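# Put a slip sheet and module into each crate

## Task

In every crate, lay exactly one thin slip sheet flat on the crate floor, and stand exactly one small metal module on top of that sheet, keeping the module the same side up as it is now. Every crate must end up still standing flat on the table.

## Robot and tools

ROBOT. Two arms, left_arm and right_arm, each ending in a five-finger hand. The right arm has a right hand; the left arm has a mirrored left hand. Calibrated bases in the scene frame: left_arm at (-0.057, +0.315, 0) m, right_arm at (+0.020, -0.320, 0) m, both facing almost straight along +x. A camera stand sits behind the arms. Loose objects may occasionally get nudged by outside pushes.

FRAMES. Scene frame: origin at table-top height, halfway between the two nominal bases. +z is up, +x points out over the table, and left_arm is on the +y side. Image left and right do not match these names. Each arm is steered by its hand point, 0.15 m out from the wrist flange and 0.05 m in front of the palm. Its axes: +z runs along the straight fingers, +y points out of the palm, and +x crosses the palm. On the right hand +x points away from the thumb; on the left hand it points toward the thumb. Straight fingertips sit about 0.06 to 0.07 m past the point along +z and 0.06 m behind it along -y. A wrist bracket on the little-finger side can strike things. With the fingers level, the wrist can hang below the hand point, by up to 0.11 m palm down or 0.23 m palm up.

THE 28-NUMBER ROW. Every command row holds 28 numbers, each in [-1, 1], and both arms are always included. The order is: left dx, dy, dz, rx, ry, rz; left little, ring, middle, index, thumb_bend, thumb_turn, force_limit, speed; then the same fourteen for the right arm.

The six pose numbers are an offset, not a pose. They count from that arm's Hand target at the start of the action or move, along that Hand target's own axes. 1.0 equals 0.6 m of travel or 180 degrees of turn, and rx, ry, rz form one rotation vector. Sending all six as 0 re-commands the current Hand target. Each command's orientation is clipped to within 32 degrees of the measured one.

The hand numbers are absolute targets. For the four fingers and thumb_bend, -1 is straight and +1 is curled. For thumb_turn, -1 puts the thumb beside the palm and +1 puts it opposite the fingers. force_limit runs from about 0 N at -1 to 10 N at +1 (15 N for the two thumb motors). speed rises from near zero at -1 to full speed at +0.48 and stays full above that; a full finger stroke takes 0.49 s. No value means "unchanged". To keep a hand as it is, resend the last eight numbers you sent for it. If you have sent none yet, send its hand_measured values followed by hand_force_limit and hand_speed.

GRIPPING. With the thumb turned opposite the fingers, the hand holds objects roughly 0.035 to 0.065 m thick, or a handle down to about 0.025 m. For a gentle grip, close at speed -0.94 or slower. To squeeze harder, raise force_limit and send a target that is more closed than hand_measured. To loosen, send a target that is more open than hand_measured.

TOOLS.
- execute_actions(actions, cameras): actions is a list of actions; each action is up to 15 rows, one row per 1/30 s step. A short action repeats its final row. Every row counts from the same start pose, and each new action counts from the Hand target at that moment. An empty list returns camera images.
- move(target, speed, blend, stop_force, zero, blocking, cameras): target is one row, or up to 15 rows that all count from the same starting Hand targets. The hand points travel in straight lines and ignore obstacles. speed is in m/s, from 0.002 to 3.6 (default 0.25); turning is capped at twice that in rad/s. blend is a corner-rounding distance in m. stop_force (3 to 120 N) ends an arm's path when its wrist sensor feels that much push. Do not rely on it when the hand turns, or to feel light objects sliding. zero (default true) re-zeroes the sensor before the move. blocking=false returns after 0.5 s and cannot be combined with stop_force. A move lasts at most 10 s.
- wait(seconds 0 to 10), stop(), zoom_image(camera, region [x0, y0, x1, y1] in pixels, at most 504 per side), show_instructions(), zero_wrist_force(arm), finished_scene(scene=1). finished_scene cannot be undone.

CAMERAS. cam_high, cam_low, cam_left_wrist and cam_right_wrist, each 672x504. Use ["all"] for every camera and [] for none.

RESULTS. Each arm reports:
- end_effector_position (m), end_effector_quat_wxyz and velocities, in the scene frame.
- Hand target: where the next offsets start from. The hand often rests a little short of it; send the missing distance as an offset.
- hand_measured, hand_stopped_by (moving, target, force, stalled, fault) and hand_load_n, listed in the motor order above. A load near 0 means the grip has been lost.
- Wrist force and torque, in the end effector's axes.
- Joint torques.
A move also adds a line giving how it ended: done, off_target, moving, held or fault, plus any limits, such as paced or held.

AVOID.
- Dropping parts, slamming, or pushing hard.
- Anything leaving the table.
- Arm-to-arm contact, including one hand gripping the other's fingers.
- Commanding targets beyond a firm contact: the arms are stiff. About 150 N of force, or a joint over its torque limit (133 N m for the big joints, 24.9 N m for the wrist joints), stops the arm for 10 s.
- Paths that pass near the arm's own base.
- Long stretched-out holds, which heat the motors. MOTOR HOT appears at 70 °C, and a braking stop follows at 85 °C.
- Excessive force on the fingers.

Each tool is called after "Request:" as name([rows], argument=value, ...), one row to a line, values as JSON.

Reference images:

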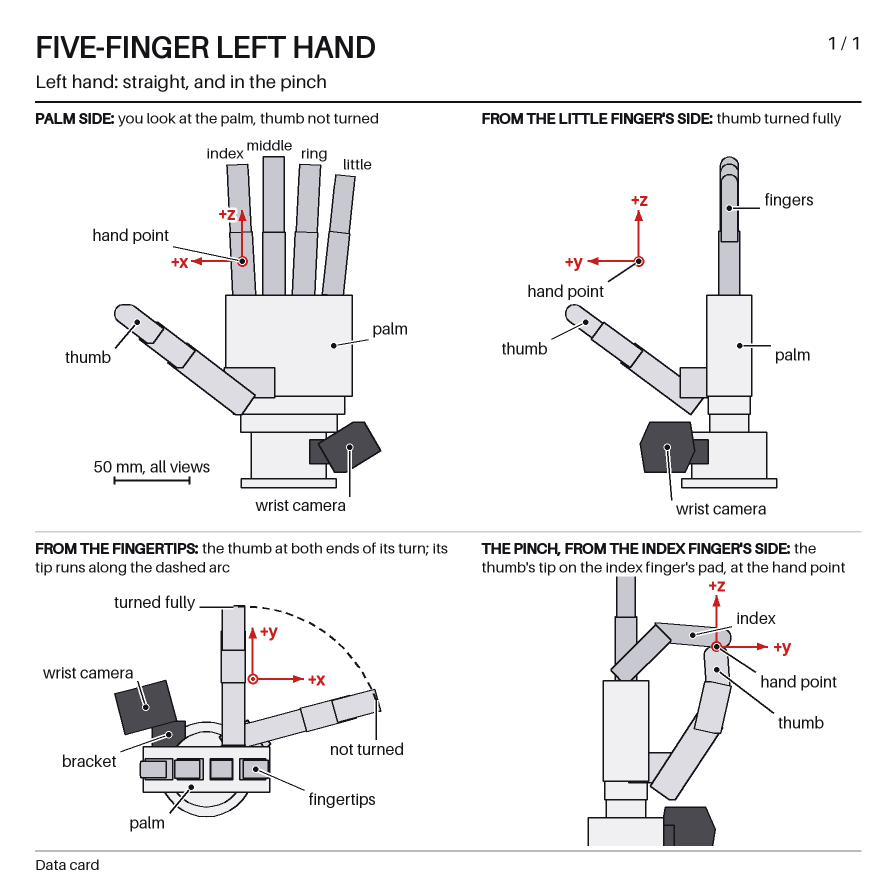

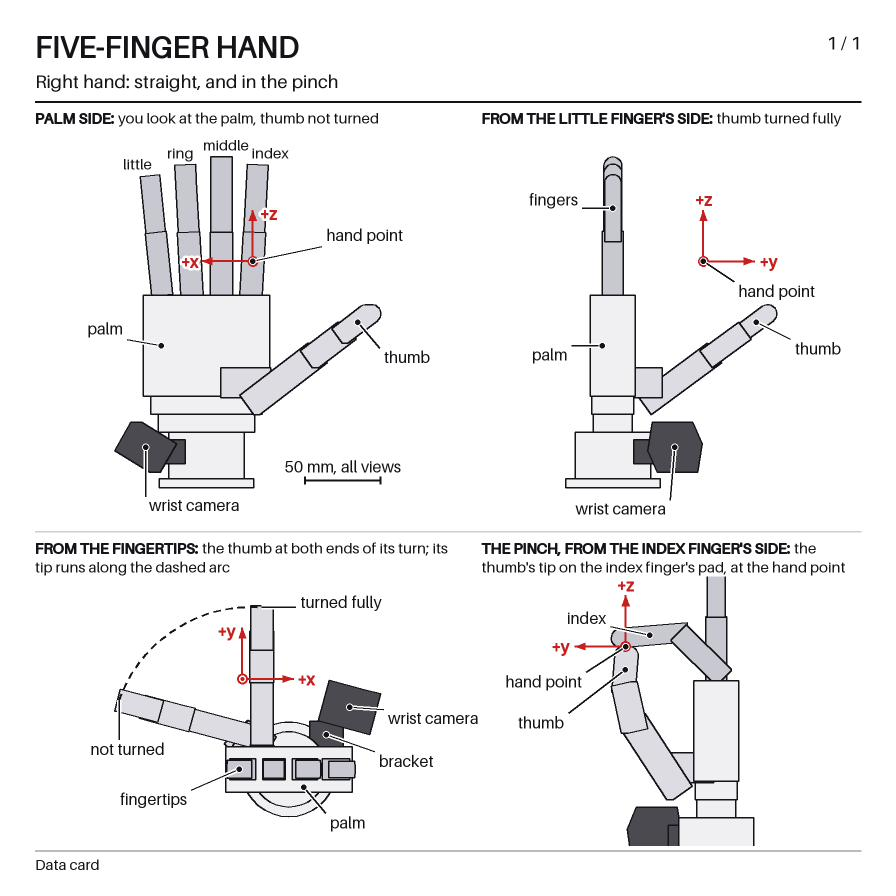

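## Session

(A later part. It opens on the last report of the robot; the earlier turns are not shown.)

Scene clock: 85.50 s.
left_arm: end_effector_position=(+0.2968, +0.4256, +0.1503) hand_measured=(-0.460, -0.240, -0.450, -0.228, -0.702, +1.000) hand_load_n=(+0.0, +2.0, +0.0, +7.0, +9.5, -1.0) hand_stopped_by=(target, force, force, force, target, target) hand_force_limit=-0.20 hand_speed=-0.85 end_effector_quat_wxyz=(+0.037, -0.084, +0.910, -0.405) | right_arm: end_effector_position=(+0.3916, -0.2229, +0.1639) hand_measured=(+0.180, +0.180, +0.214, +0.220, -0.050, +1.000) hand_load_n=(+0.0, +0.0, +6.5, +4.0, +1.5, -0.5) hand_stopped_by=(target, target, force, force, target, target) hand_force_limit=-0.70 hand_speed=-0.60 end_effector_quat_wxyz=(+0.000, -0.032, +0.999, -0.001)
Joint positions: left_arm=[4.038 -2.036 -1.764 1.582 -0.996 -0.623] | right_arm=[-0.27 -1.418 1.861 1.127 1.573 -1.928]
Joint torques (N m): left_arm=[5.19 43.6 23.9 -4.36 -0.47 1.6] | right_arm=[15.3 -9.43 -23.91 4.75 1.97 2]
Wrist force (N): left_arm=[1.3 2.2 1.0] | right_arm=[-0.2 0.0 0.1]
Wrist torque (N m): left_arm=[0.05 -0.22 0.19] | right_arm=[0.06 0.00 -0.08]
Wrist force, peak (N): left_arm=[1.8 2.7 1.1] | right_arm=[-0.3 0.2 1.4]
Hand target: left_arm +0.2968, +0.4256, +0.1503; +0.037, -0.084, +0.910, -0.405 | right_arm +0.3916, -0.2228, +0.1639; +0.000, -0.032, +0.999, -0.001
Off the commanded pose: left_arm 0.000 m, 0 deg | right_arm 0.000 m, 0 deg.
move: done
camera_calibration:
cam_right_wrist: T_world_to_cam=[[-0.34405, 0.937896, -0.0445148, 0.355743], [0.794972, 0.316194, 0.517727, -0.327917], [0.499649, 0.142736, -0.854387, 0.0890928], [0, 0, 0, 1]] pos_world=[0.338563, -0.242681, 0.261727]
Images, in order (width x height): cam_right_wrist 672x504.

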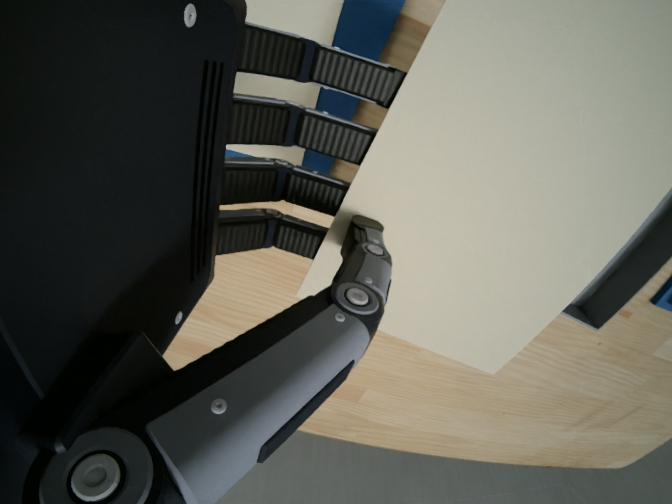

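Request:
move(target=[0,0,0,0,0,0,-0.46,-0.1,-0.1,-0.1,-0.7,1,-0.2,-0.85,-0.031,0.377,0.06,0,0,0,0.18,0.18,0.3,0.3,-0.05,1,-0.7,-0.6], speed=0.2, cameras=["cam_right_wrist","cam_high","cam_low","cam_left_wrist"])

Scene clock: 87.43 s.
left_arm: end_effector_position=(+0.2968, +0.4256, +0.1503) hand_measured=(-0.460, -0.240, -0.450, -0.228, -0.702, +1.000) hand_load_n=(+0.0, +2.0, +0.0, +7.0, +10.0, -1.5) hand_stopped_by=(target, force, force, force, target, target) hand_force_limit=-0.20 hand_speed=-0.85 end_effector_quat_wxyz=(+0.037, -0.084, +0.910, -0.405) | right_arm: end_effector_position=(+0.3957, +0.0039, +0.1273) hand_measured=(+0.180, +0.180, +0.214, +0.220, -0.050, +1.000) hand_load_n=(+0.5, +0.0, +7.0, +4.0, +1.5, -0.5) hand_stopped_by=(target, target, force, force, target, target) hand_force_limit=-0.70 hand_speed=-0.60 end_effector_quat_wxyz=(+0.000, -0.032, +0.999, -0.001)
Joint positions: left_arm=[4.038 -2.036 -1.764 1.582 -0.996 -0.623] | right_arm=[0.357 -1.173 1.64 1.104 1.573 -1.301]
Joint torques (N m): left_arm=[4.46 43.67 23.44 -4.33 -0.51 1.69] | right_arm=[16.3 -20.78 -23.76 4.79 1.94 1.95]
Wrist force (N): left_arm=[1.5 2.1 0.8] | right_arm=[0.0 -0.2 0.6]
Wrist torque (N m): left_arm=[0.06 -0.25 0.20] | right_arm=[0.00 -0.03 -0.10]
Wrist force, peak (N): left_arm=[1.7 2.6 1.2] | right_arm=[-0.2 1.0 0.5]
Hand target: left_arm +0.2968, +0.4256, +0.1503; +0.037, -0.084, +0.910, -0.405 | right_arm +0.3957, +0.0040, +0.1273; +0.000, -0.032, +0.999, -0.001
Off the commanded pose: left_arm 0.000 m, 0 deg | right_arm 0.000 m, 0 deg.
move: done
camera_calibration:
cam_left_wrist: T_world_to_cam=[[-0.127276, -0.667347, 0.733791, 0.210275], [-0.925953, 0.345135, 0.153277, 0.11155], [-0.355545, -0.659947, -0.661859, 0.604991], [0, 0, 0, 1]] pos_world=[0.345155, 0.501089, 0.229022]
cam_right_wrist: T_world_to_cam=[[-0.34405, 0.937896, -0.0445148, 0.142809], [0.794972, 0.316194, 0.517727, -0.38394], [0.499649, 0.142736, -0.854387, 0.0234012], [0, 0, 0, 1]] pos_world=[0.342663, -0.0158809, 0.225127]

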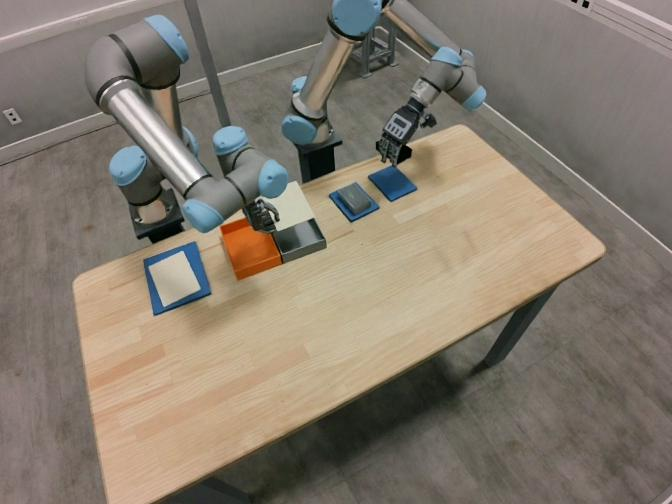

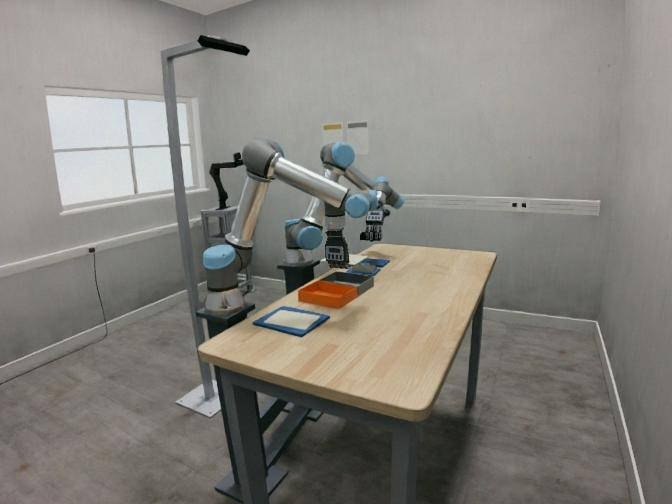

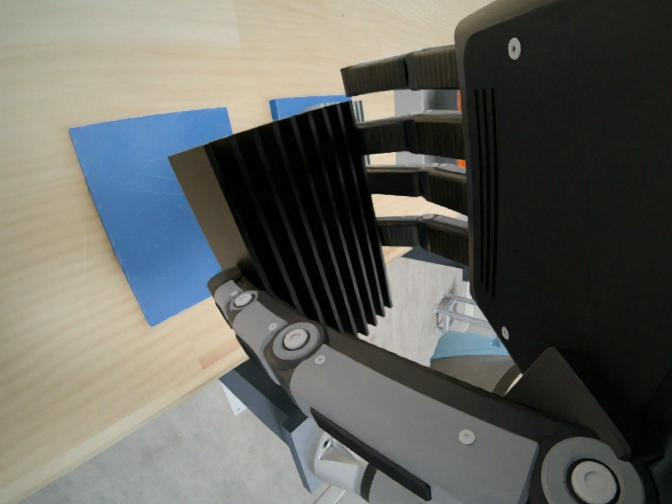

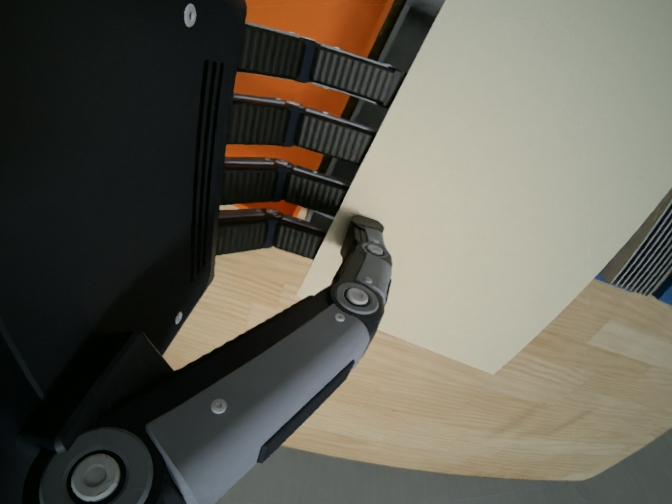

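Request:
move(target=[0,0,0,0,0,0,-0.46,-0.1,-0.1,-0.1,-0.7,1,-0.2,-0.85,0,0,0.087,0,0,0,0.18,0.18,0.3,0.3,-0.05,1,-0.7,-0.6], speed=0.15, cameras=["cam_right_wrist","cam_high","cam_low"])

Request:
zoom_image(camera="cam_high", region=[205, 165, 345, 290])

Request:
zoom_image(camera="cam_low", region=[290, 210, 410, 310])

Scene clock: 88.57 s.
left_arm: end_effector_position=(+0.2968, +0.4256, +0.1503) hand_measured=(-0.460, -0.240, -0.450, -0.228, -0.702, +1.000) hand_load_n=(+0.0, +2.0, +0.0, +7.0, +9.5, -1.0) hand_stopped_by=(target, force, force, force, target, target) hand_force_limit=-0.20 hand_speed=-0.85 end_effector_quat_wxyz=(+0.037, -0.084, +0.910, -0.405) | right_arm: end_effector_position=(+0.3957, +0.0038, +0.0752) hand_measured=(+0.180, +0.180, +0.214, +0.220, -0.050, +1.000) hand_load_n=(+0.0, +0.0, +7.0, +4.0, +1.5, -0.5) hand_stopped_by=(target, target, force, force, target, target) hand_force_limit=-0.70 hand_speed=-0.60 end_effector_quat_wxyz=(+0.000, -0.032, +0.999, -0.001)
Joint positions: left_arm=[4.038 -2.036 -1.764 1.582 -0.996 -0.623] | right_arm=[0.357 -1.111 1.7 0.982 1.574 -1.301]
Joint torques (N m): left_arm=[4.83 42.29 23.51 -4.31 -0.42 1.53] | right_arm=[-12.66 -21.79 -8 0.35 -1.67 -0.31]
Wrist force (N): left_arm=[1.6 2.3 1.2] | right_arm=[0.1 0.3 0.0]
Wrist torque (N m): left_arm=[0.06 -0.26 0.20] | right_arm=[0.10 0.00 -0.03]
Wrist force, peak (N): left_arm=[1.7 2.6 1.4] | right_arm=[-0.1 0.2 0.9]
Hand target: left_arm +0.2968, +0.4256, +0.1503; +0.037, -0.084, +0.910, -0.405 | right_arm +0.3957, +0.0039, +0.0751; +0.000, -0.032, +0.999, -0.001
Off the commanded pose: left_arm 0.000 m, 0 deg | right_arm 0.000 m, 0 deg.
move: done
camera_calibration:
cam_right_wrist: T_world_to_cam=[[-0.344106, 0.937868, -0.0446608, 0.140628], [0.794943, 0.316319, 0.517694, -0.356918], [0.499656, 0.142639, -0.854399, -0.0210999], [0, 0, 0, 1]] pos_world=[0.342663, -0.0159807, 0.173027]
Images, in order (width x height): cam_high 672x504, cam_low 672x504, cam_right_wrist 672x504.

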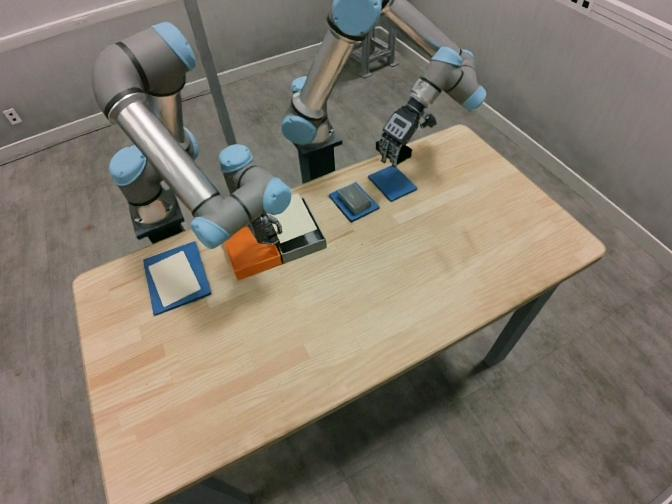

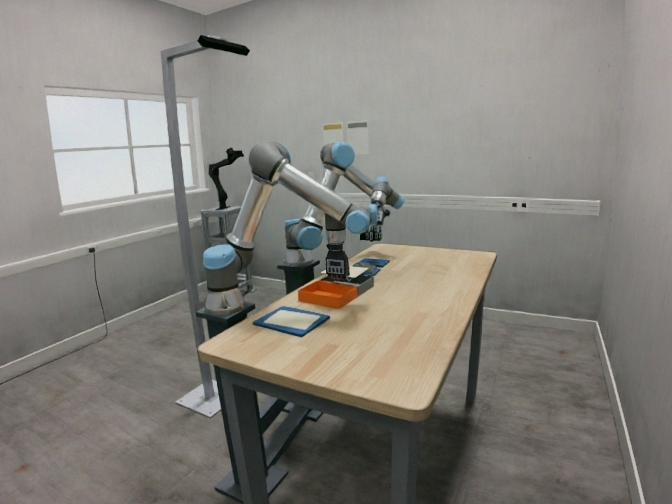

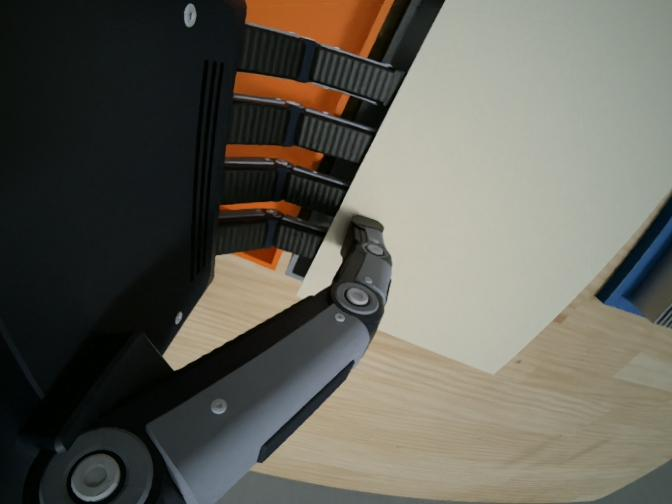

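Scaled by 3.600.

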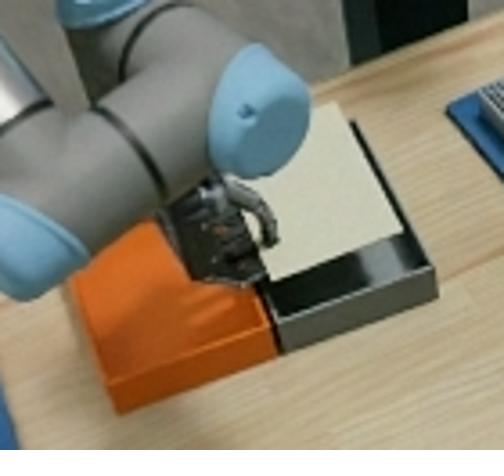

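Scaled by 4.200.

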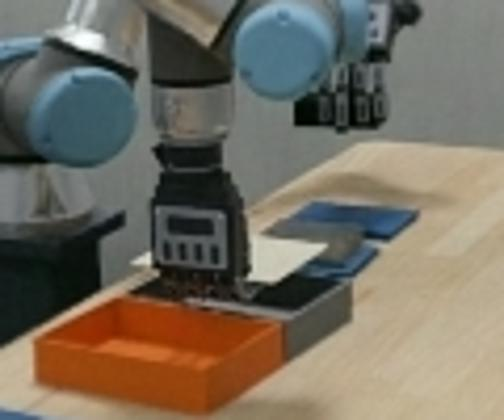

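Request:
zoom_image(camera="cam_right_wrist", region=[210, 150, 370, 300])

Request:
zoom_image(camera="cam_right_wrist", region=[320, 0, 460, 110])

Scaled by 3.150 from the camera's 672x504 image, which has a finer 960x720 frame.

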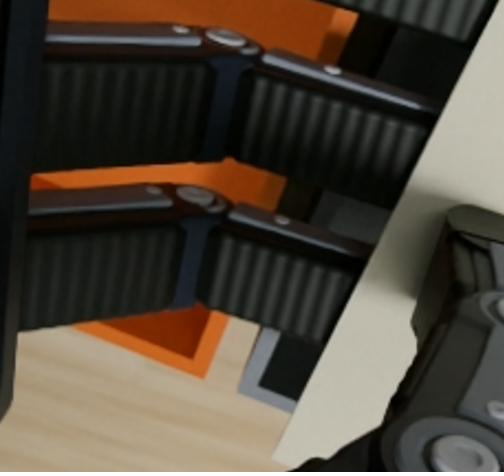

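Scaled by 3.600 from the camera's 672x504 image, which has a finer 960x720 frame.

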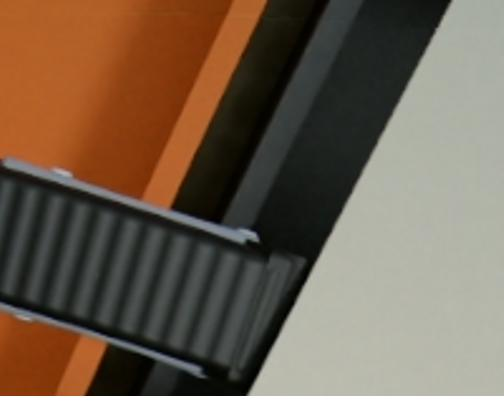

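Request:
move(target=[0,0,0,0,0,0,-0.46,-0.1,-0.1,-0.1,-0.7,1,-0.2,-0.85,-0.0133,0.0178,-0.0415,0.1647,0.0258,0,0.18,0.18,0.3,0.3,-0.05,1,-0.7,-0.6], speed=0.2, cameras=["cam_right_wrist","cam_high","cam_low"])

Request:
zoom_image(camera="cam_high", region=[205, 165, 345, 290])

Request:
zoom_image(camera="cam_low", region=[290, 210, 410, 310])

Scene clock: 96.17 s.
left_arm: end_effector_position=(+0.2968, +0.4256, +0.1503) hand_measured=(-0.460, -0.240, -0.450, -0.228, -0.702, +1.000) hand_load_n=(+0.0, +2.0, +0.5, +7.0, +9.5, -1.0) hand_stopped_by=(target, force, force, force, target, target) hand_force_limit=-0.20 hand_speed=-0.85 end_effector_quat_wxyz=(+0.037, -0.084, +0.910, -0.405) | right_arm: end_effector_position=(+0.4030, +0.0151, +0.1000) hand_measured=(+0.180, +0.180, +0.214, +0.220, -0.050, +1.000) hand_load_n=(+0.0, +0.0, +7.0, +4.0, +1.5, -0.5) hand_stopped_by=(target, target, force, force, target, target) hand_force_limit=-0.70 hand_speed=-0.60 end_effector_quat_wxyz=(-0.032, -0.031, +0.965, -0.258)
Joint positions: left_arm=[4.038 -2.036 -1.764 1.582 -0.996 -0.623] | right_arm=[0.612 -0.871 1.329 1.463 1.972 -0.973]
Joint torques (N m): left_arm=[4.23 43.73 23.38 -4.18 -0.44 1.47] | right_arm=[14.86 -31.15 -22.71 5.2 2.5 1.78]
Wrist force (N): left_arm=[1.2 2.4 1.3] | right_arm=[-0.3 0.3 0.4]
Wrist torque (N m): left_arm=[0.07 -0.20 0.16] | right_arm=[0.11 -0.01 -0.27]
Wrist force, peak (N): left_arm=[1.7 2.7 1.1] | right_arm=[0.1 0.2 1.0]
Hand target: left_arm +0.2968, +0.4256, +0.1503; +0.037, -0.084, +0.910, -0.405 | right_arm +0.4030, +0.0151, +0.1000; -0.032, -0.031, +0.965, -0.258
Off the commanded pose: left_arm 0.000 m, 0 deg | right_arm 0.000 m, 0 deg.
move: done
camera_calibration:
cam_right_wrist: T_world_to_cam=[[-0.356799, 0.795399, -0.489933, 0.185504], [0.814024, 0.522022, 0.254673, -0.363614], [0.458323, -0.30795, -0.833731, 0.0162288], [0, 0, 0, 1]] pos_world=[0.35474, 0.0472628, 0.197018]
Images, in order (width x height): cam_high 672x504, cam_low 672x504, cam_right_wrist 672x504.

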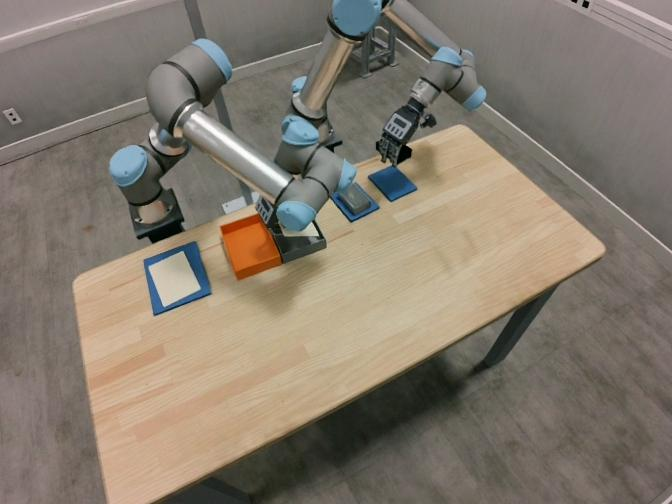

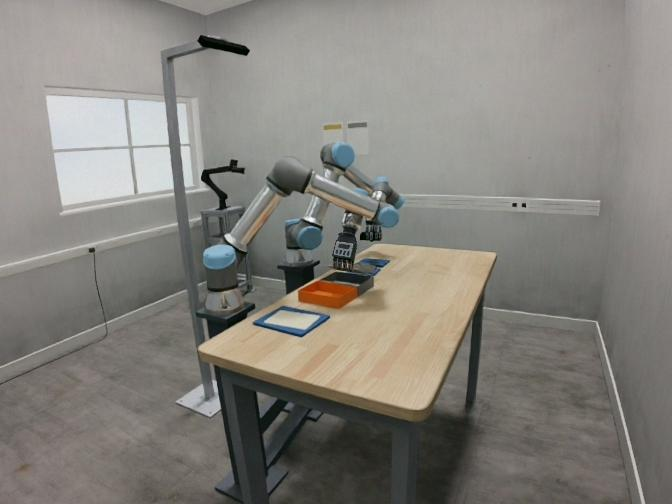

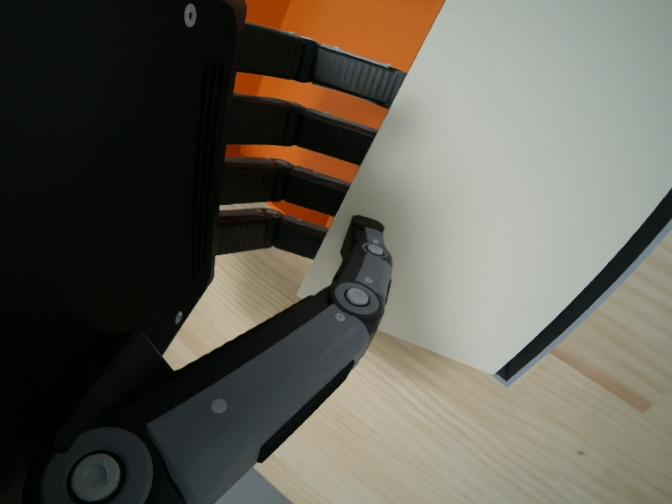

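Scaled by 3.600.

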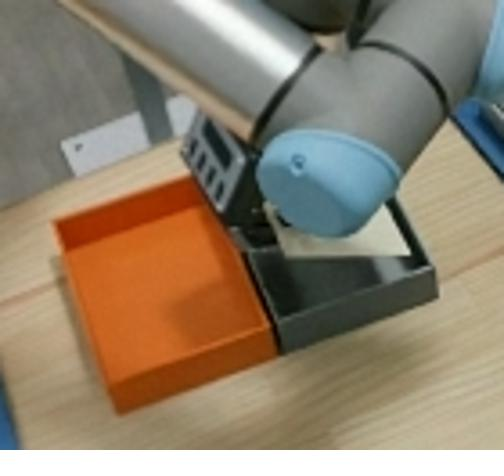

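Scaled by 4.200.

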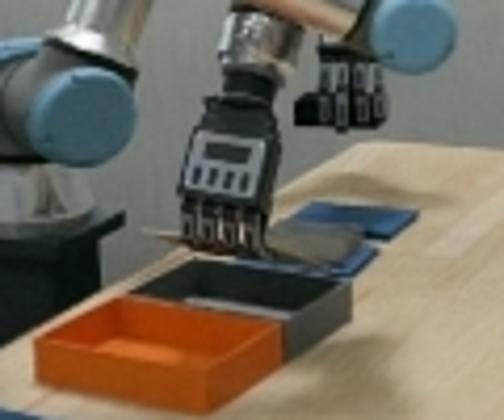

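Request:
zoom_image(camera="cam_right_wrist", region=[460, 180, 672, 400])

Scaled by 2.291 from the camera's 672x504 image, which has a finer 960x720 frame.

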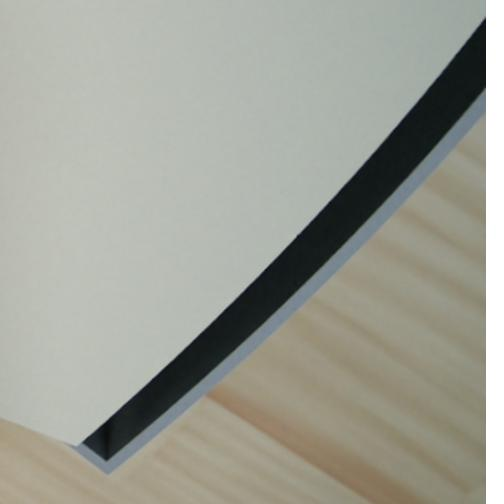

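Request:
move([
  [0,0,0,0,0,0,-0.46,-0.1,-0.1,-0.1,-0.7,1,-0.2,-0.85,-0.0002,0.0132,-0.0076,0,0,0,0.18,0.18,0.3,0.3,-0.05,1,-0.7,-0.6],
  [0,0,0,0,0,0,-0.46,-0.1,-0.1,-0.1,-0.7,1,-0.2,-0.85,-0.0063,0.0528,0.0615,0,0,0,0.18,0.18,0.3,0.3,-0.05,1,-0.7,-0.6],
], speed=[0.1,0.06], cameras=["cam_right_wrist","cam_high","cam_low"])

Request:
zoom_image(camera="cam_right_wrist", region=[460, 180, 672, 400])

Request:
zoom_image(camera="cam_low", region=[290, 210, 410, 310])

Scene clock: 99.33 s.
left_arm: end_effector_position=(+0.2968, +0.4256, +0.1503) hand_measured=(-0.460, -0.240, -0.450, -0.228, -0.702, +1.000) hand_load_n=(+0.0, +2.0, +0.0, +7.0, +9.5, -1.5) hand_stopped_by=(target, force, force, force, target, target) hand_force_limit=-0.20 hand_speed=-0.85 end_effector_quat_wxyz=(+0.037, -0.084, +0.910, -0.405) | right_arm: end_effector_position=(+0.4027, +0.0242, +0.0522) hand_measured=(+0.180, +0.180, +0.214, +0.220, -0.050, +1.000) hand_load_n=(+0.0, +0.0, +7.0, +3.5, +2.0, -0.5) hand_stopped_by=(target, target, force, force, target, target) hand_force_limit=-0.70 hand_speed=-0.60 end_effector_quat_wxyz=(-0.032, -0.031, +0.965, -0.258)
Joint positions: left_arm=[4.038 -2.036 -1.764 1.582 -0.996 -0.623] | right_arm=[0.627 -0.801 1.342 1.386 1.967 -0.959]
Joint torques (N m): left_arm=[3.97 43 23.9 -4.11 -0.51 1.48] | right_arm=[11.53 -34.76 -8.14 0.68 -0.72 0.42]
Wrist force (N): left_arm=[1.7 2.1 1.0] | right_arm=[-0.1 -0.1 0.7]
Wrist torque (N m): left_arm=[0.04 -0.29 0.21] | right_arm=[0.02 -0.05 -0.26]
Wrist force, peak (N): left_arm=[1.7 2.6 1.2] | right_arm=[-0.1 0.2 1.3]
Hand target: left_arm +0.2968, +0.4256, +0.1503; +0.037, -0.084, +0.910, -0.405 | right_arm +0.4027, +0.0242, +0.0521; -0.032, -0.031, +0.965, -0.258
Off the commanded pose: left_arm 0.000 m, 0 deg | right_arm 0.000 m, 0 deg.
move: done
camera_calibration:
cam_right_wrist: T_world_to_cam=[[-0.356712, 0.795378, -0.490031, 0.154597], [0.814049, 0.521986, 0.254667, -0.35598], [0.458346, -0.308066, -0.833675, -0.0207466], [0, 0, 0, 1]] pos_world=[0.35444, 0.0564624, 0.149118]
Images, in order (width x height): cam_high 672x504, cam_low 672x504, cam_right_wrist 672x504.

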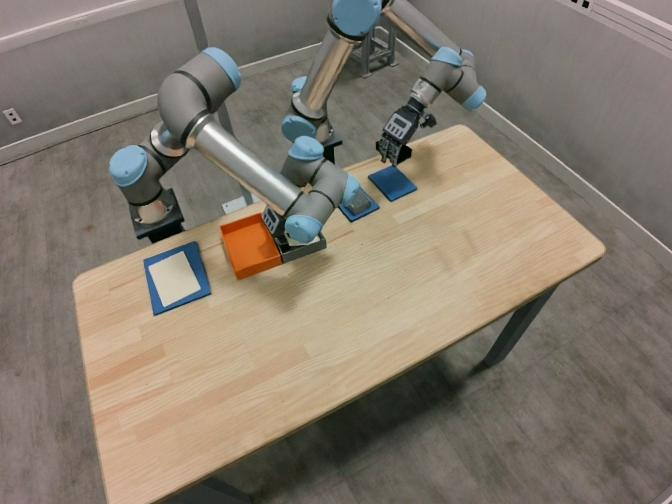

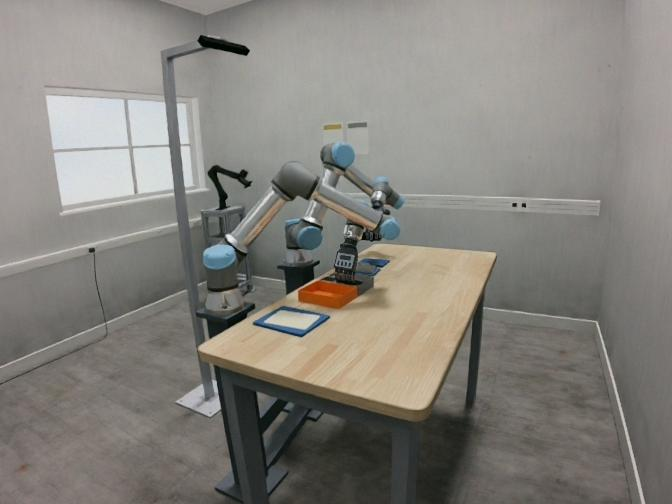

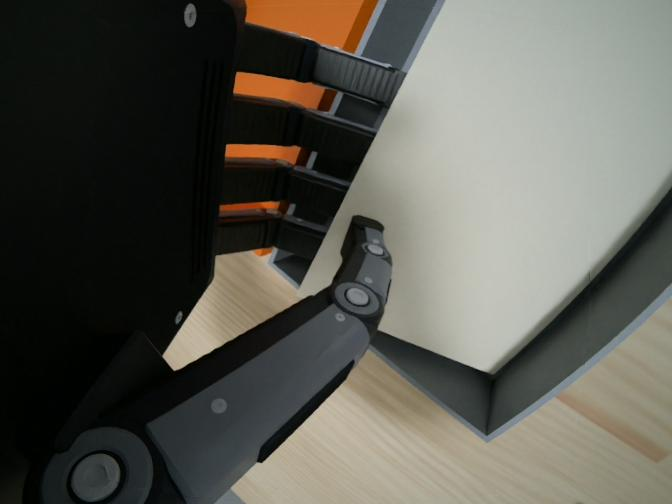

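Scaled by 2.291 from the camera's 672x504 image, which has a finer 960x720 frame.

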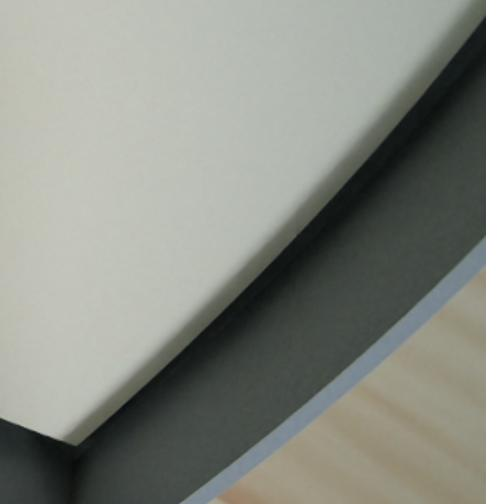

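Scaled by 4.200.

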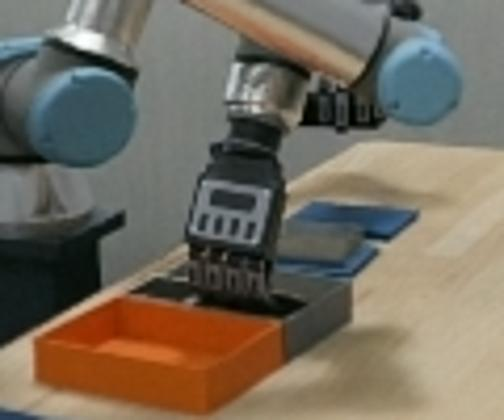

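Request:
move([
  [0,0,0,0,0,0,-0.46,-0.1,-0.1,-0.1,-0.7,1,-0.2,-0.85,0,0.0017,0.0029,0,0,0,0.18,0.18,0.3,0.3,-0.05,1,-0.7,-0.6],
  [0,0,0,0,0,0,-0.46,-0.1,-0.1,-0.1,-0.7,1,-0.2,-0.85,0,0.0017,0.0029,0,0,0,0.18,0.18,0.3,0.3,-0.6,1,-0.7,-0.4],
], speed=[0.05,0.05], cameras=["cam_right_wrist","cam_low"])

Request:
zoom_image(camera="cam_right_wrist", region=[220, 100, 560, 450])

Scene clock: 101.60 s.
left_arm: end_effector_position=(+0.2968, +0.4256, +0.1503) hand_measured=(-0.460, -0.240, -0.450, -0.228, -0.702, +1.000) hand_load_n=(+0.0, +2.0, +0.0, +7.0, +10.0, -1.0) hand_stopped_by=(target, force, force, force, target, target) hand_force_limit=-0.20 hand_speed=-0.85 end_effector_quat_wxyz=(+0.037, -0.084, +0.910, -0.405) | right_arm: end_effector_position=(+0.4026, +0.0242, +0.0501) hand_measured=(+0.180, +0.180, +0.214, +0.220, -0.600, +1.000) hand_load_n=(+0.0, +0.0, +0.0, +0.0, +0.0, +0.0) hand_stopped_by=(target, target, force, force, target, target) hand_force_limit=-0.70 hand_speed=-0.40 end_effector_quat_wxyz=(-0.032, -0.031, +0.965, -0.258)
Joint positions: left_arm=[4.038 -2.036 -1.764 1.582 -0.996 -0.623] | right_arm=[0.627 -0.799 1.343 1.382 1.967 -0.958]
Joint torques (N m): left_arm=[3.92 42.43 23.9 -4.19 -0.37 1.43] | right_arm=[14.7 -33.57 -9.7 1.02 -0.66 1.98]
Wrist force (N): left_arm=[1.4 2.2 1.0] | right_arm=[0.0 -0.1 0.5]
Wrist torque (N m): left_arm=[0.06 -0.23 0.19] | right_arm=[0.04 -0.04 -0.27]
Wrist force, peak (N): left_arm=[1.8 2.5 1.2] | right_arm=[0.0 0.1 1.2]
Hand target: left_arm +0.2968, +0.4256, +0.1503; +0.037, -0.084, +0.910, -0.405 | right_arm +0.4026, +0.0242, +0.0501; -0.032, -0.031, +0.965, -0.258
Off the commanded pose: left_arm 0.000 m, 0 deg | right_arm 0.000 m, 0 deg.
move: done
camera_calibration:
cam_right_wrist: T_world_to_cam=[[-0.356752, 0.795352, -0.490044, 0.153513], [0.814031, 0.522025, 0.254644, -0.355274], [0.458346, -0.308066, -0.833675, -0.0224056], [0, 0, 0, 1]] pos_world=[0.35424, 0.0564626, 0.147018]
Images, in order (width x height): cam_low 672x504, cam_right_wrist 672x504.

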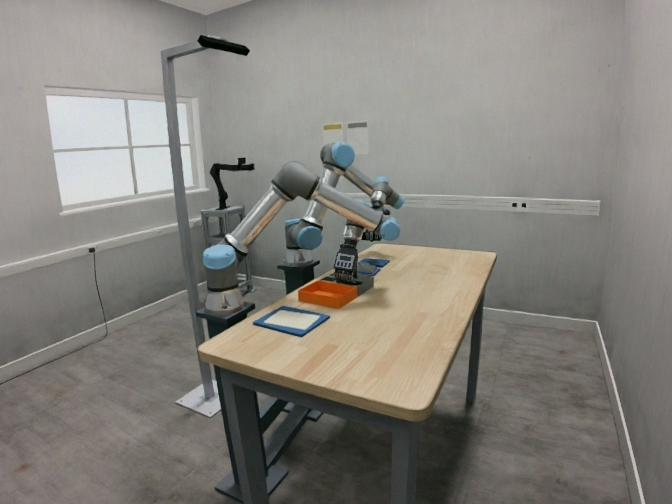

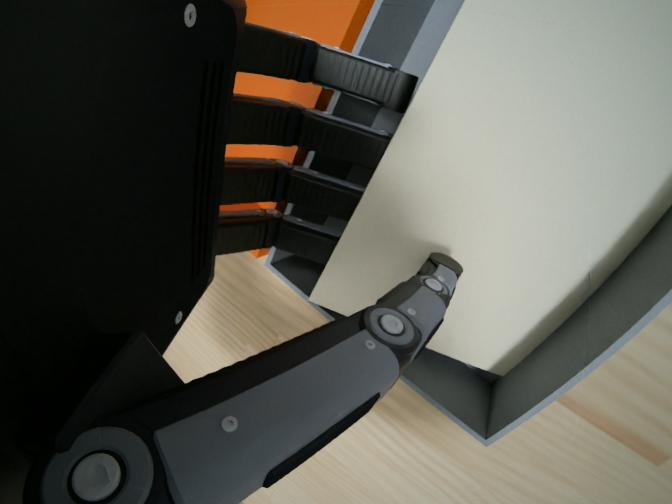

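Scaled by 1.440 from the camera's 672x504 image, which has a finer 960x720 frame.

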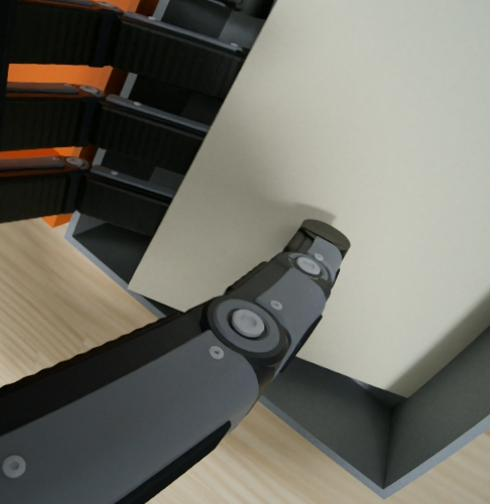

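Request:
move(target=[0,0,0,0,0,0,-0.46,-0.1,-0.1,-0.1,-0.7,1,-0.2,-0.85,0,0,0,-0.0006,-0.0027,0.0451,0.18,0.18,0.3,0.3,-1,1,-0.7,-0.2], speed=0.1, cameras=["cam_right_wrist"])

Scene clock: 108.20 s.
left_arm: end_effector_position=(+0.2968, +0.4256, +0.1503) hand_measured=(-0.460, -0.240, -0.450, -0.228, -0.702, +1.000) hand_load_n=(+0.0, +2.5, +0.0, +7.0, +9.5, -1.0) hand_stopped_by=(target, force, force, force, target, target) hand_force_limit=-0.20 hand_speed=-0.85 end_effector_quat_wxyz=(+0.037, -0.084, +0.910, -0.405) | right_arm: end_effector_position=(+0.4025, +0.0242, +0.0501) hand_measured=(+0.180, +0.180, +0.214, +0.220, -1.000, +1.000) hand_load_n=(+0.0, +0.0, +0.0, +0.5, +0.0, +0.0) hand_stopped_by=(target, target, force, force, target, target) hand_force_limit=-0.70 hand_speed=-0.20 end_effector_quat_wxyz=(-0.009, +0.036, +0.965, -0.259)
Joint positions: left_arm=[4.038 -2.036 -1.764 1.582 -0.996 -0.623] | right_arm=[0.643 -0.806 1.362 1.369 1.965 -0.803]
Joint torques (N m): left_arm=[4.5 42.68 22.92 -3.94 -0.34 1.5] | right_arm=[14.8 -63.66 -7.95 0.93 0.17 1.94]
Wrist force (N): left_arm=[1.4 2.5 1.2] | right_arm=[0.2 -0.2 0.6]
Wrist torque (N m): left_arm=[0.09 -0.23 0.18] | right_arm=[0.00 -0.09 -0.24]
Wrist force, peak (N): left_arm=[1.8 2.5 1.2] | right_arm=[-0.1 -0.6 0.9]
Hand target: left_arm +0.2968, +0.4256, +0.1503; +0.037, -0.084, +0.910, -0.405 | right_arm +0.4026, +0.0242, +0.0501; -0.009, +0.036, +0.965, -0.259
Off the commanded pose: left_arm 0.000 m, 0 deg | right_arm 0.000 m, 0 deg.
move: done
camera_calibration:
cam_right_wrist: T_world_to_cam=[[-0.221285, 0.827675, -0.51574, 0.0994993], [0.847778, 0.424642, 0.317728, -0.369641], [0.48198, -0.366925, -0.795651, -0.0323812], [0, 0, 0, 1]] pos_world=[0.350999, 0.0627307, 0.142997]
Images, in order (width x height): cam_right_wrist 672x504.

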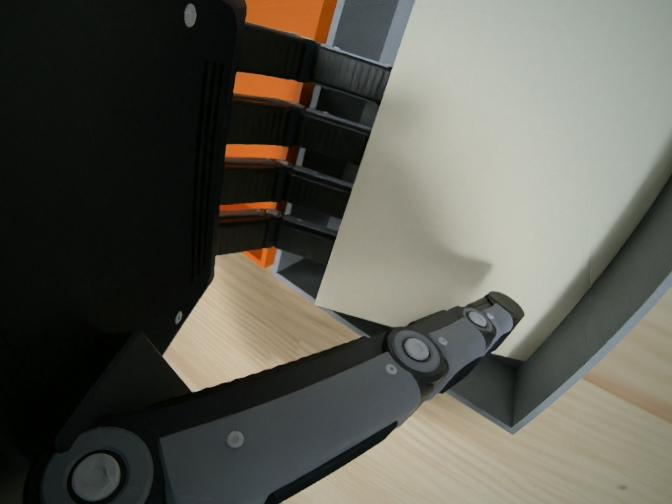

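Request:
move([
  [0,0,0,0,0,0,-0.46,-0.1,-0.1,-0.1,-0.7,1,-0.2,-0.85,0,0.0144,-0.0083,0,0,0,0.18,0.18,0.3,0.3,-1,1,-0.7,-0.2],
  [0,0,0,0,0,0,-0.46,-0.1,-0.1,-0.1,-0.7,1,-0.2,-0.85,0,0.0144,-0.0083,0,0,0,-0.1,-0.1,-0.1,-0.1,-1,1,-0.2,-0.5],
], speed=[0.05,0.05], cameras=["cam_right_wrist"])

Scene clock: 109.73 s.
left_arm: end_effector_position=(+0.2968, +0.4256, +0.1503) hand_measured=(-0.460, -0.240, -0.450, -0.228, -0.702, +1.000) hand_load_n=(+0.0, +2.0, +0.0, +7.0, +9.5, -1.0) hand_stopped_by=(target, force, force, force, target, target) hand_force_limit=-0.20 hand_speed=-0.85 end_effector_quat_wxyz=(+0.037, -0.084, +0.910, -0.405) | right_arm: end_effector_position=(+0.4033, +0.0341, +0.0501) hand_measured=(-0.100, -0.100, -0.100, -0.100, -1.000, +1.000) hand_load_n=(+0.0, +0.0, +0.0, +0.0, +0.0, +0.0) hand_stopped_by=(target, target, target, target, target, target) hand_force_limit=-0.20 hand_speed=-0.50 end_effector_quat_wxyz=(-0.009, +0.036, +0.965, -0.259)
Joint positions: left_arm=[4.038 -2.036 -1.764 1.582 -0.996 -0.623] | right_arm=[0.658 -0.789 1.33 1.388 1.96 -0.789]
Joint torques (N m): left_arm=[3.52 42.32 23.13 -4.04 -0.43 1.43] | right_arm=[14.22 -34.11 -19.79 3.84 -0.35 1.91]
Wrist force (N): left_arm=[1.5 2.4 0.9] | right_arm=[0.1 -0.1 0.3]
Wrist torque (N m): left_arm=[0.09 -0.26 0.19] | right_arm=[0.03 -0.06 -0.25]
Wrist force, peak (N): left_arm=[1.4 2.5 1.4] | right_arm=[0.3 -0.4 1.1]
Hand target: left_arm +0.2968, +0.4256, +0.1503; +0.037, -0.084, +0.910, -0.405 | right_arm +0.4033, +0.0341, +0.0500; -0.009, +0.036, +0.965, -0.259
Off the commanded pose: left_arm 0.000 m, 0 deg | right_arm 0.000 m, 0 deg.
move: done
camera_calibration:
cam_right_wrist: T_world_to_cam=[[-0.221107, 0.827681, -0.515805, 0.0914292], [0.847813, 0.424528, 0.317788, -0.374536], [0.482001, -0.367042, -0.795585, -0.0291424], [0, 0, 0, 1]] pos_world=[0.351799, 0.0726301, 0.142997]
Images, in order (width x height): cam_right_wrist 672x504.

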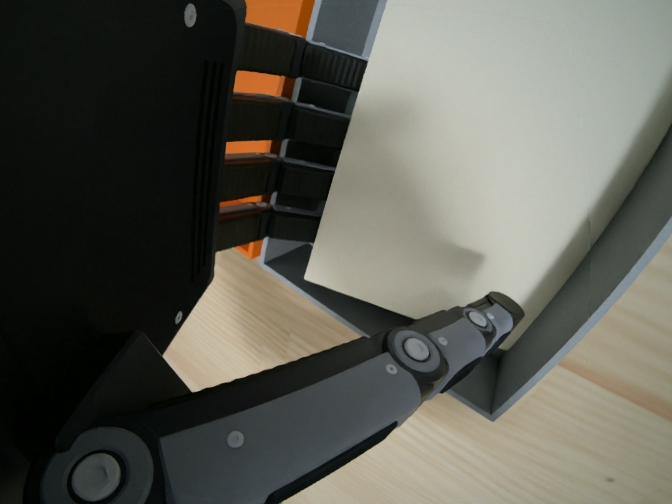

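Request:
move(target=[0,0,0,0,0,0,-0.46,-0.1,-0.1,-0.1,-0.7,1,-0.2,-0.85,0,0.0216,0.0106,0.0833,0,0,-0.1,-0.1,-0.1,-0.1,-1,1,-0.2,-0.5], speed=0.08, cameras=["cam_right_wrist","cam_low","cam_high"])

Scene clock: 112.10 s.
left_arm: end_effector_position=(+0.2968, +0.4256, +0.1503) hand_measured=(-0.460, -0.240, -0.450, -0.228, -0.702, +1.000) hand_load_n=(+0.0, +2.0, +0.0, +7.0, +9.5, -1.0) hand_stopped_by=(target, force, force, force, target, target) hand_force_limit=-0.20 hand_speed=-0.85 end_effector_quat_wxyz=(+0.037, -0.084, +0.910, -0.405) | right_arm: end_effector_position=(+0.4039, +0.0422, +0.0381) hand_measured=(-0.100, -0.100, -0.100, -0.100, -1.000, +1.000) hand_load_n=(+0.0, +0.0, +0.0, +0.0, +0.0, +0.0) hand_stopped_by=(target, target, target, target, target, target) hand_force_limit=-0.20 hand_speed=-0.50 end_effector_quat_wxyz=(-0.014, +0.035, +0.923, -0.382)
Joint positions: left_arm=[4.038 -2.036 -1.764 1.582 -0.996 -0.623] | right_arm=[0.746 -0.608 1.161 1.639 2.087 -0.603]
Joint torques (N m): left_arm=[4.52 42.62 23.9 -3.8 -0.4 1.39] | right_arm=[15.55 -38.61 -21.98 5.08 2.51 1.95]
Wrist force (N): left_arm=[1.5 2.2 1.1] | right_arm=[0.0 -0.3 0.8]
Wrist torque (N m): left_arm=[0.05 -0.24 0.19] | right_arm=[0.02 -0.13 -0.30]
Wrist force, peak (N): left_arm=[1.8 2.8 1.1] | right_arm=[0.2 -0.4 1.3]
Hand target: left_arm +0.2968, +0.4256, +0.1503; +0.037, -0.084, +0.910, -0.405 | right_arm +0.4039, +0.0422, +0.0381; -0.014, +0.035, +0.923, -0.382
Off the commanded pose: left_arm 0.000 m, 0 deg | right_arm 0.000 m, 0 deg.
move: done
camera_calibration:
cam_right_wrist: T_world_to_cam=[[-0.233061, 0.6673, -0.707385, 0.0975923], [0.852859, 0.48976, 0.181016, -0.374166], [0.46724, -0.561112, -0.683257, -0.0261716], [0, 0, 0, 1]] pos_world=[0.354085, 0.103443, 0.118883]
Images, in order (width x height): cam_high 672x504, cam_low 672x504, cam_right_wrist 672x504.

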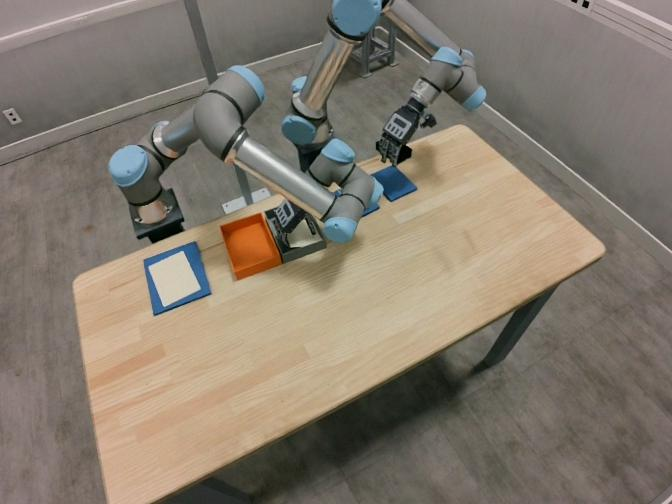

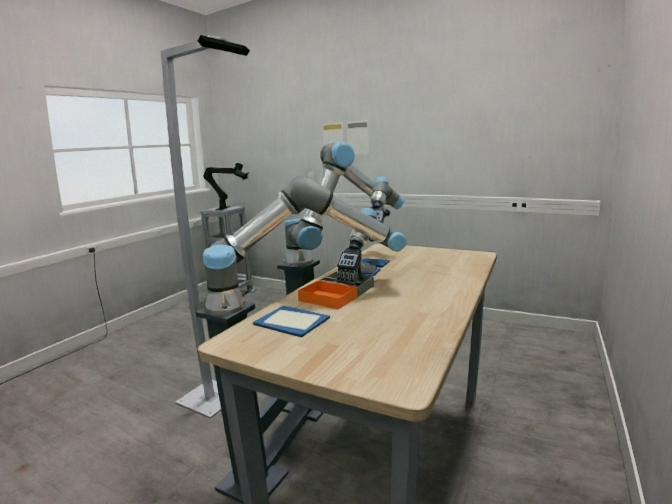

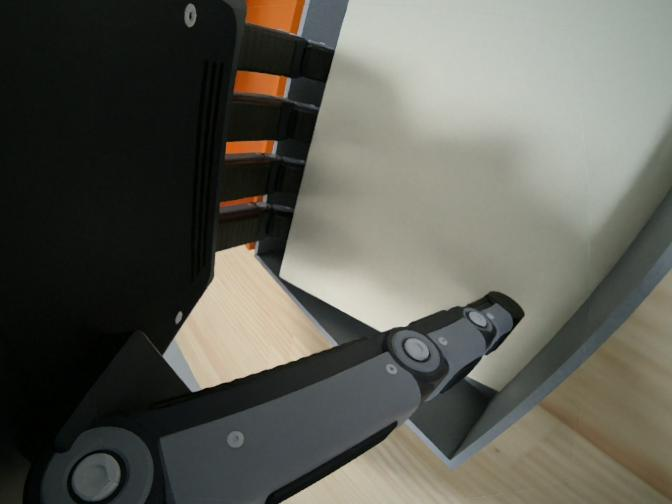

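Request:
move(target=[0,0,0,0,0,0,-0.46,-0.1,-0.1,-0.1,-0.7,1,-0.2,-0.85,0,0,0,0,0,0,-0.32,-0.32,-0.32,-0.32,-1,1,-0.2,-0.6], speed=0.08, cameras=["cam_right_wrist"])

Scene clock: 112.70 s.
left_arm: end_effector_position=(+0.2968, +0.4256, +0.1503) hand_measured=(-0.460, -0.240, -0.450, -0.228, -0.702, +1.000) hand_load_n=(+0.0, +2.0, +0.0, +7.0, +10.0, -1.0) hand_stopped_by=(target, force, force, force, target, target) hand_force_limit=-0.20 hand_speed=-0.85 end_effector_quat_wxyz=(+0.037, -0.084, +0.910, -0.405) | right_arm: end_effector_position=(+0.4039, +0.0422, +0.0381) hand_measured=(-0.320, -0.320, -0.320, -0.320, -1.000, +1.000) hand_load_n=(+0.0, +0.0, +0.5, +0.0, +0.0, +0.0) hand_stopped_by=(target, target, target, target, target, target) hand_force_limit=-0.20 hand_speed=-0.60 end_effector_quat_wxyz=(-0.014, +0.035, +0.923, -0.382)
Joint positions: left_arm=[4.038 -2.036 -1.764 1.582 -0.996 -0.623] | right_arm=[0.746 -0.608 1.16 1.64 2.088 -0.603]
Joint torques (N m): left_arm=[4.3 42.38 23.36 -3.84 -0.4 1.44] | right_arm=[14.93 -39.52 -19.17 3.41 2.12 2.04]
Wrist force (N): left_arm=[1.5 2.2 1.1] | right_arm=[0.2 -0.3 1.0]
Wrist torque (N m): left_arm=[0.04 -0.24 0.19] | right_arm=[0.01 -0.16 -0.29]
Wrist force, peak (N): left_arm=[1.7 2.5 1.1] | right_arm=[0.2 -0.4 1.3]
Hand target: left_arm +0.2968, +0.4256, +0.1503; +0.037, -0.084, +0.910, -0.405 | right_arm +0.4039, +0.0422, +0.0381; -0.014, +0.035, +0.923, -0.382
Off the commanded pose: left_arm 0.000 m, 0 deg | right_arm 0.000 m, 0 deg.
move: done
camera_calibration:
cam_right_wrist: T_world_to_cam=[[-0.233059, 0.667188, -0.707491, 0.0975489], [0.852857, 0.48979, 0.180944, -0.374209], [0.467246, -0.561218, -0.683166, -0.0261174], [0, 0, 0, 1]] pos_world=[0.354085, 0.103543, 0.118883]
Images, in order (width x height): cam_right_wrist 672x504.

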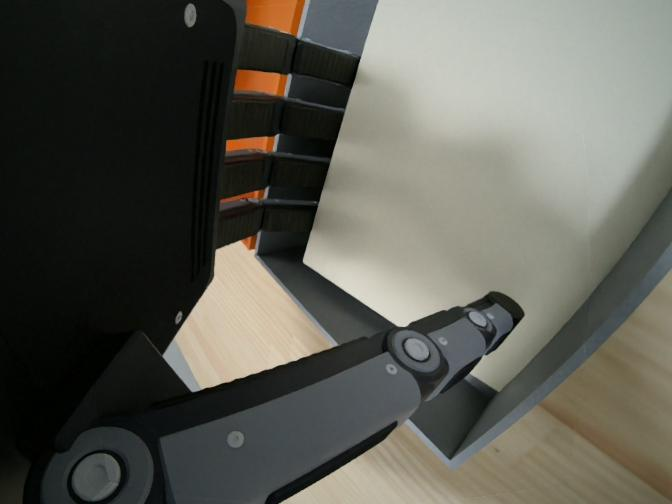

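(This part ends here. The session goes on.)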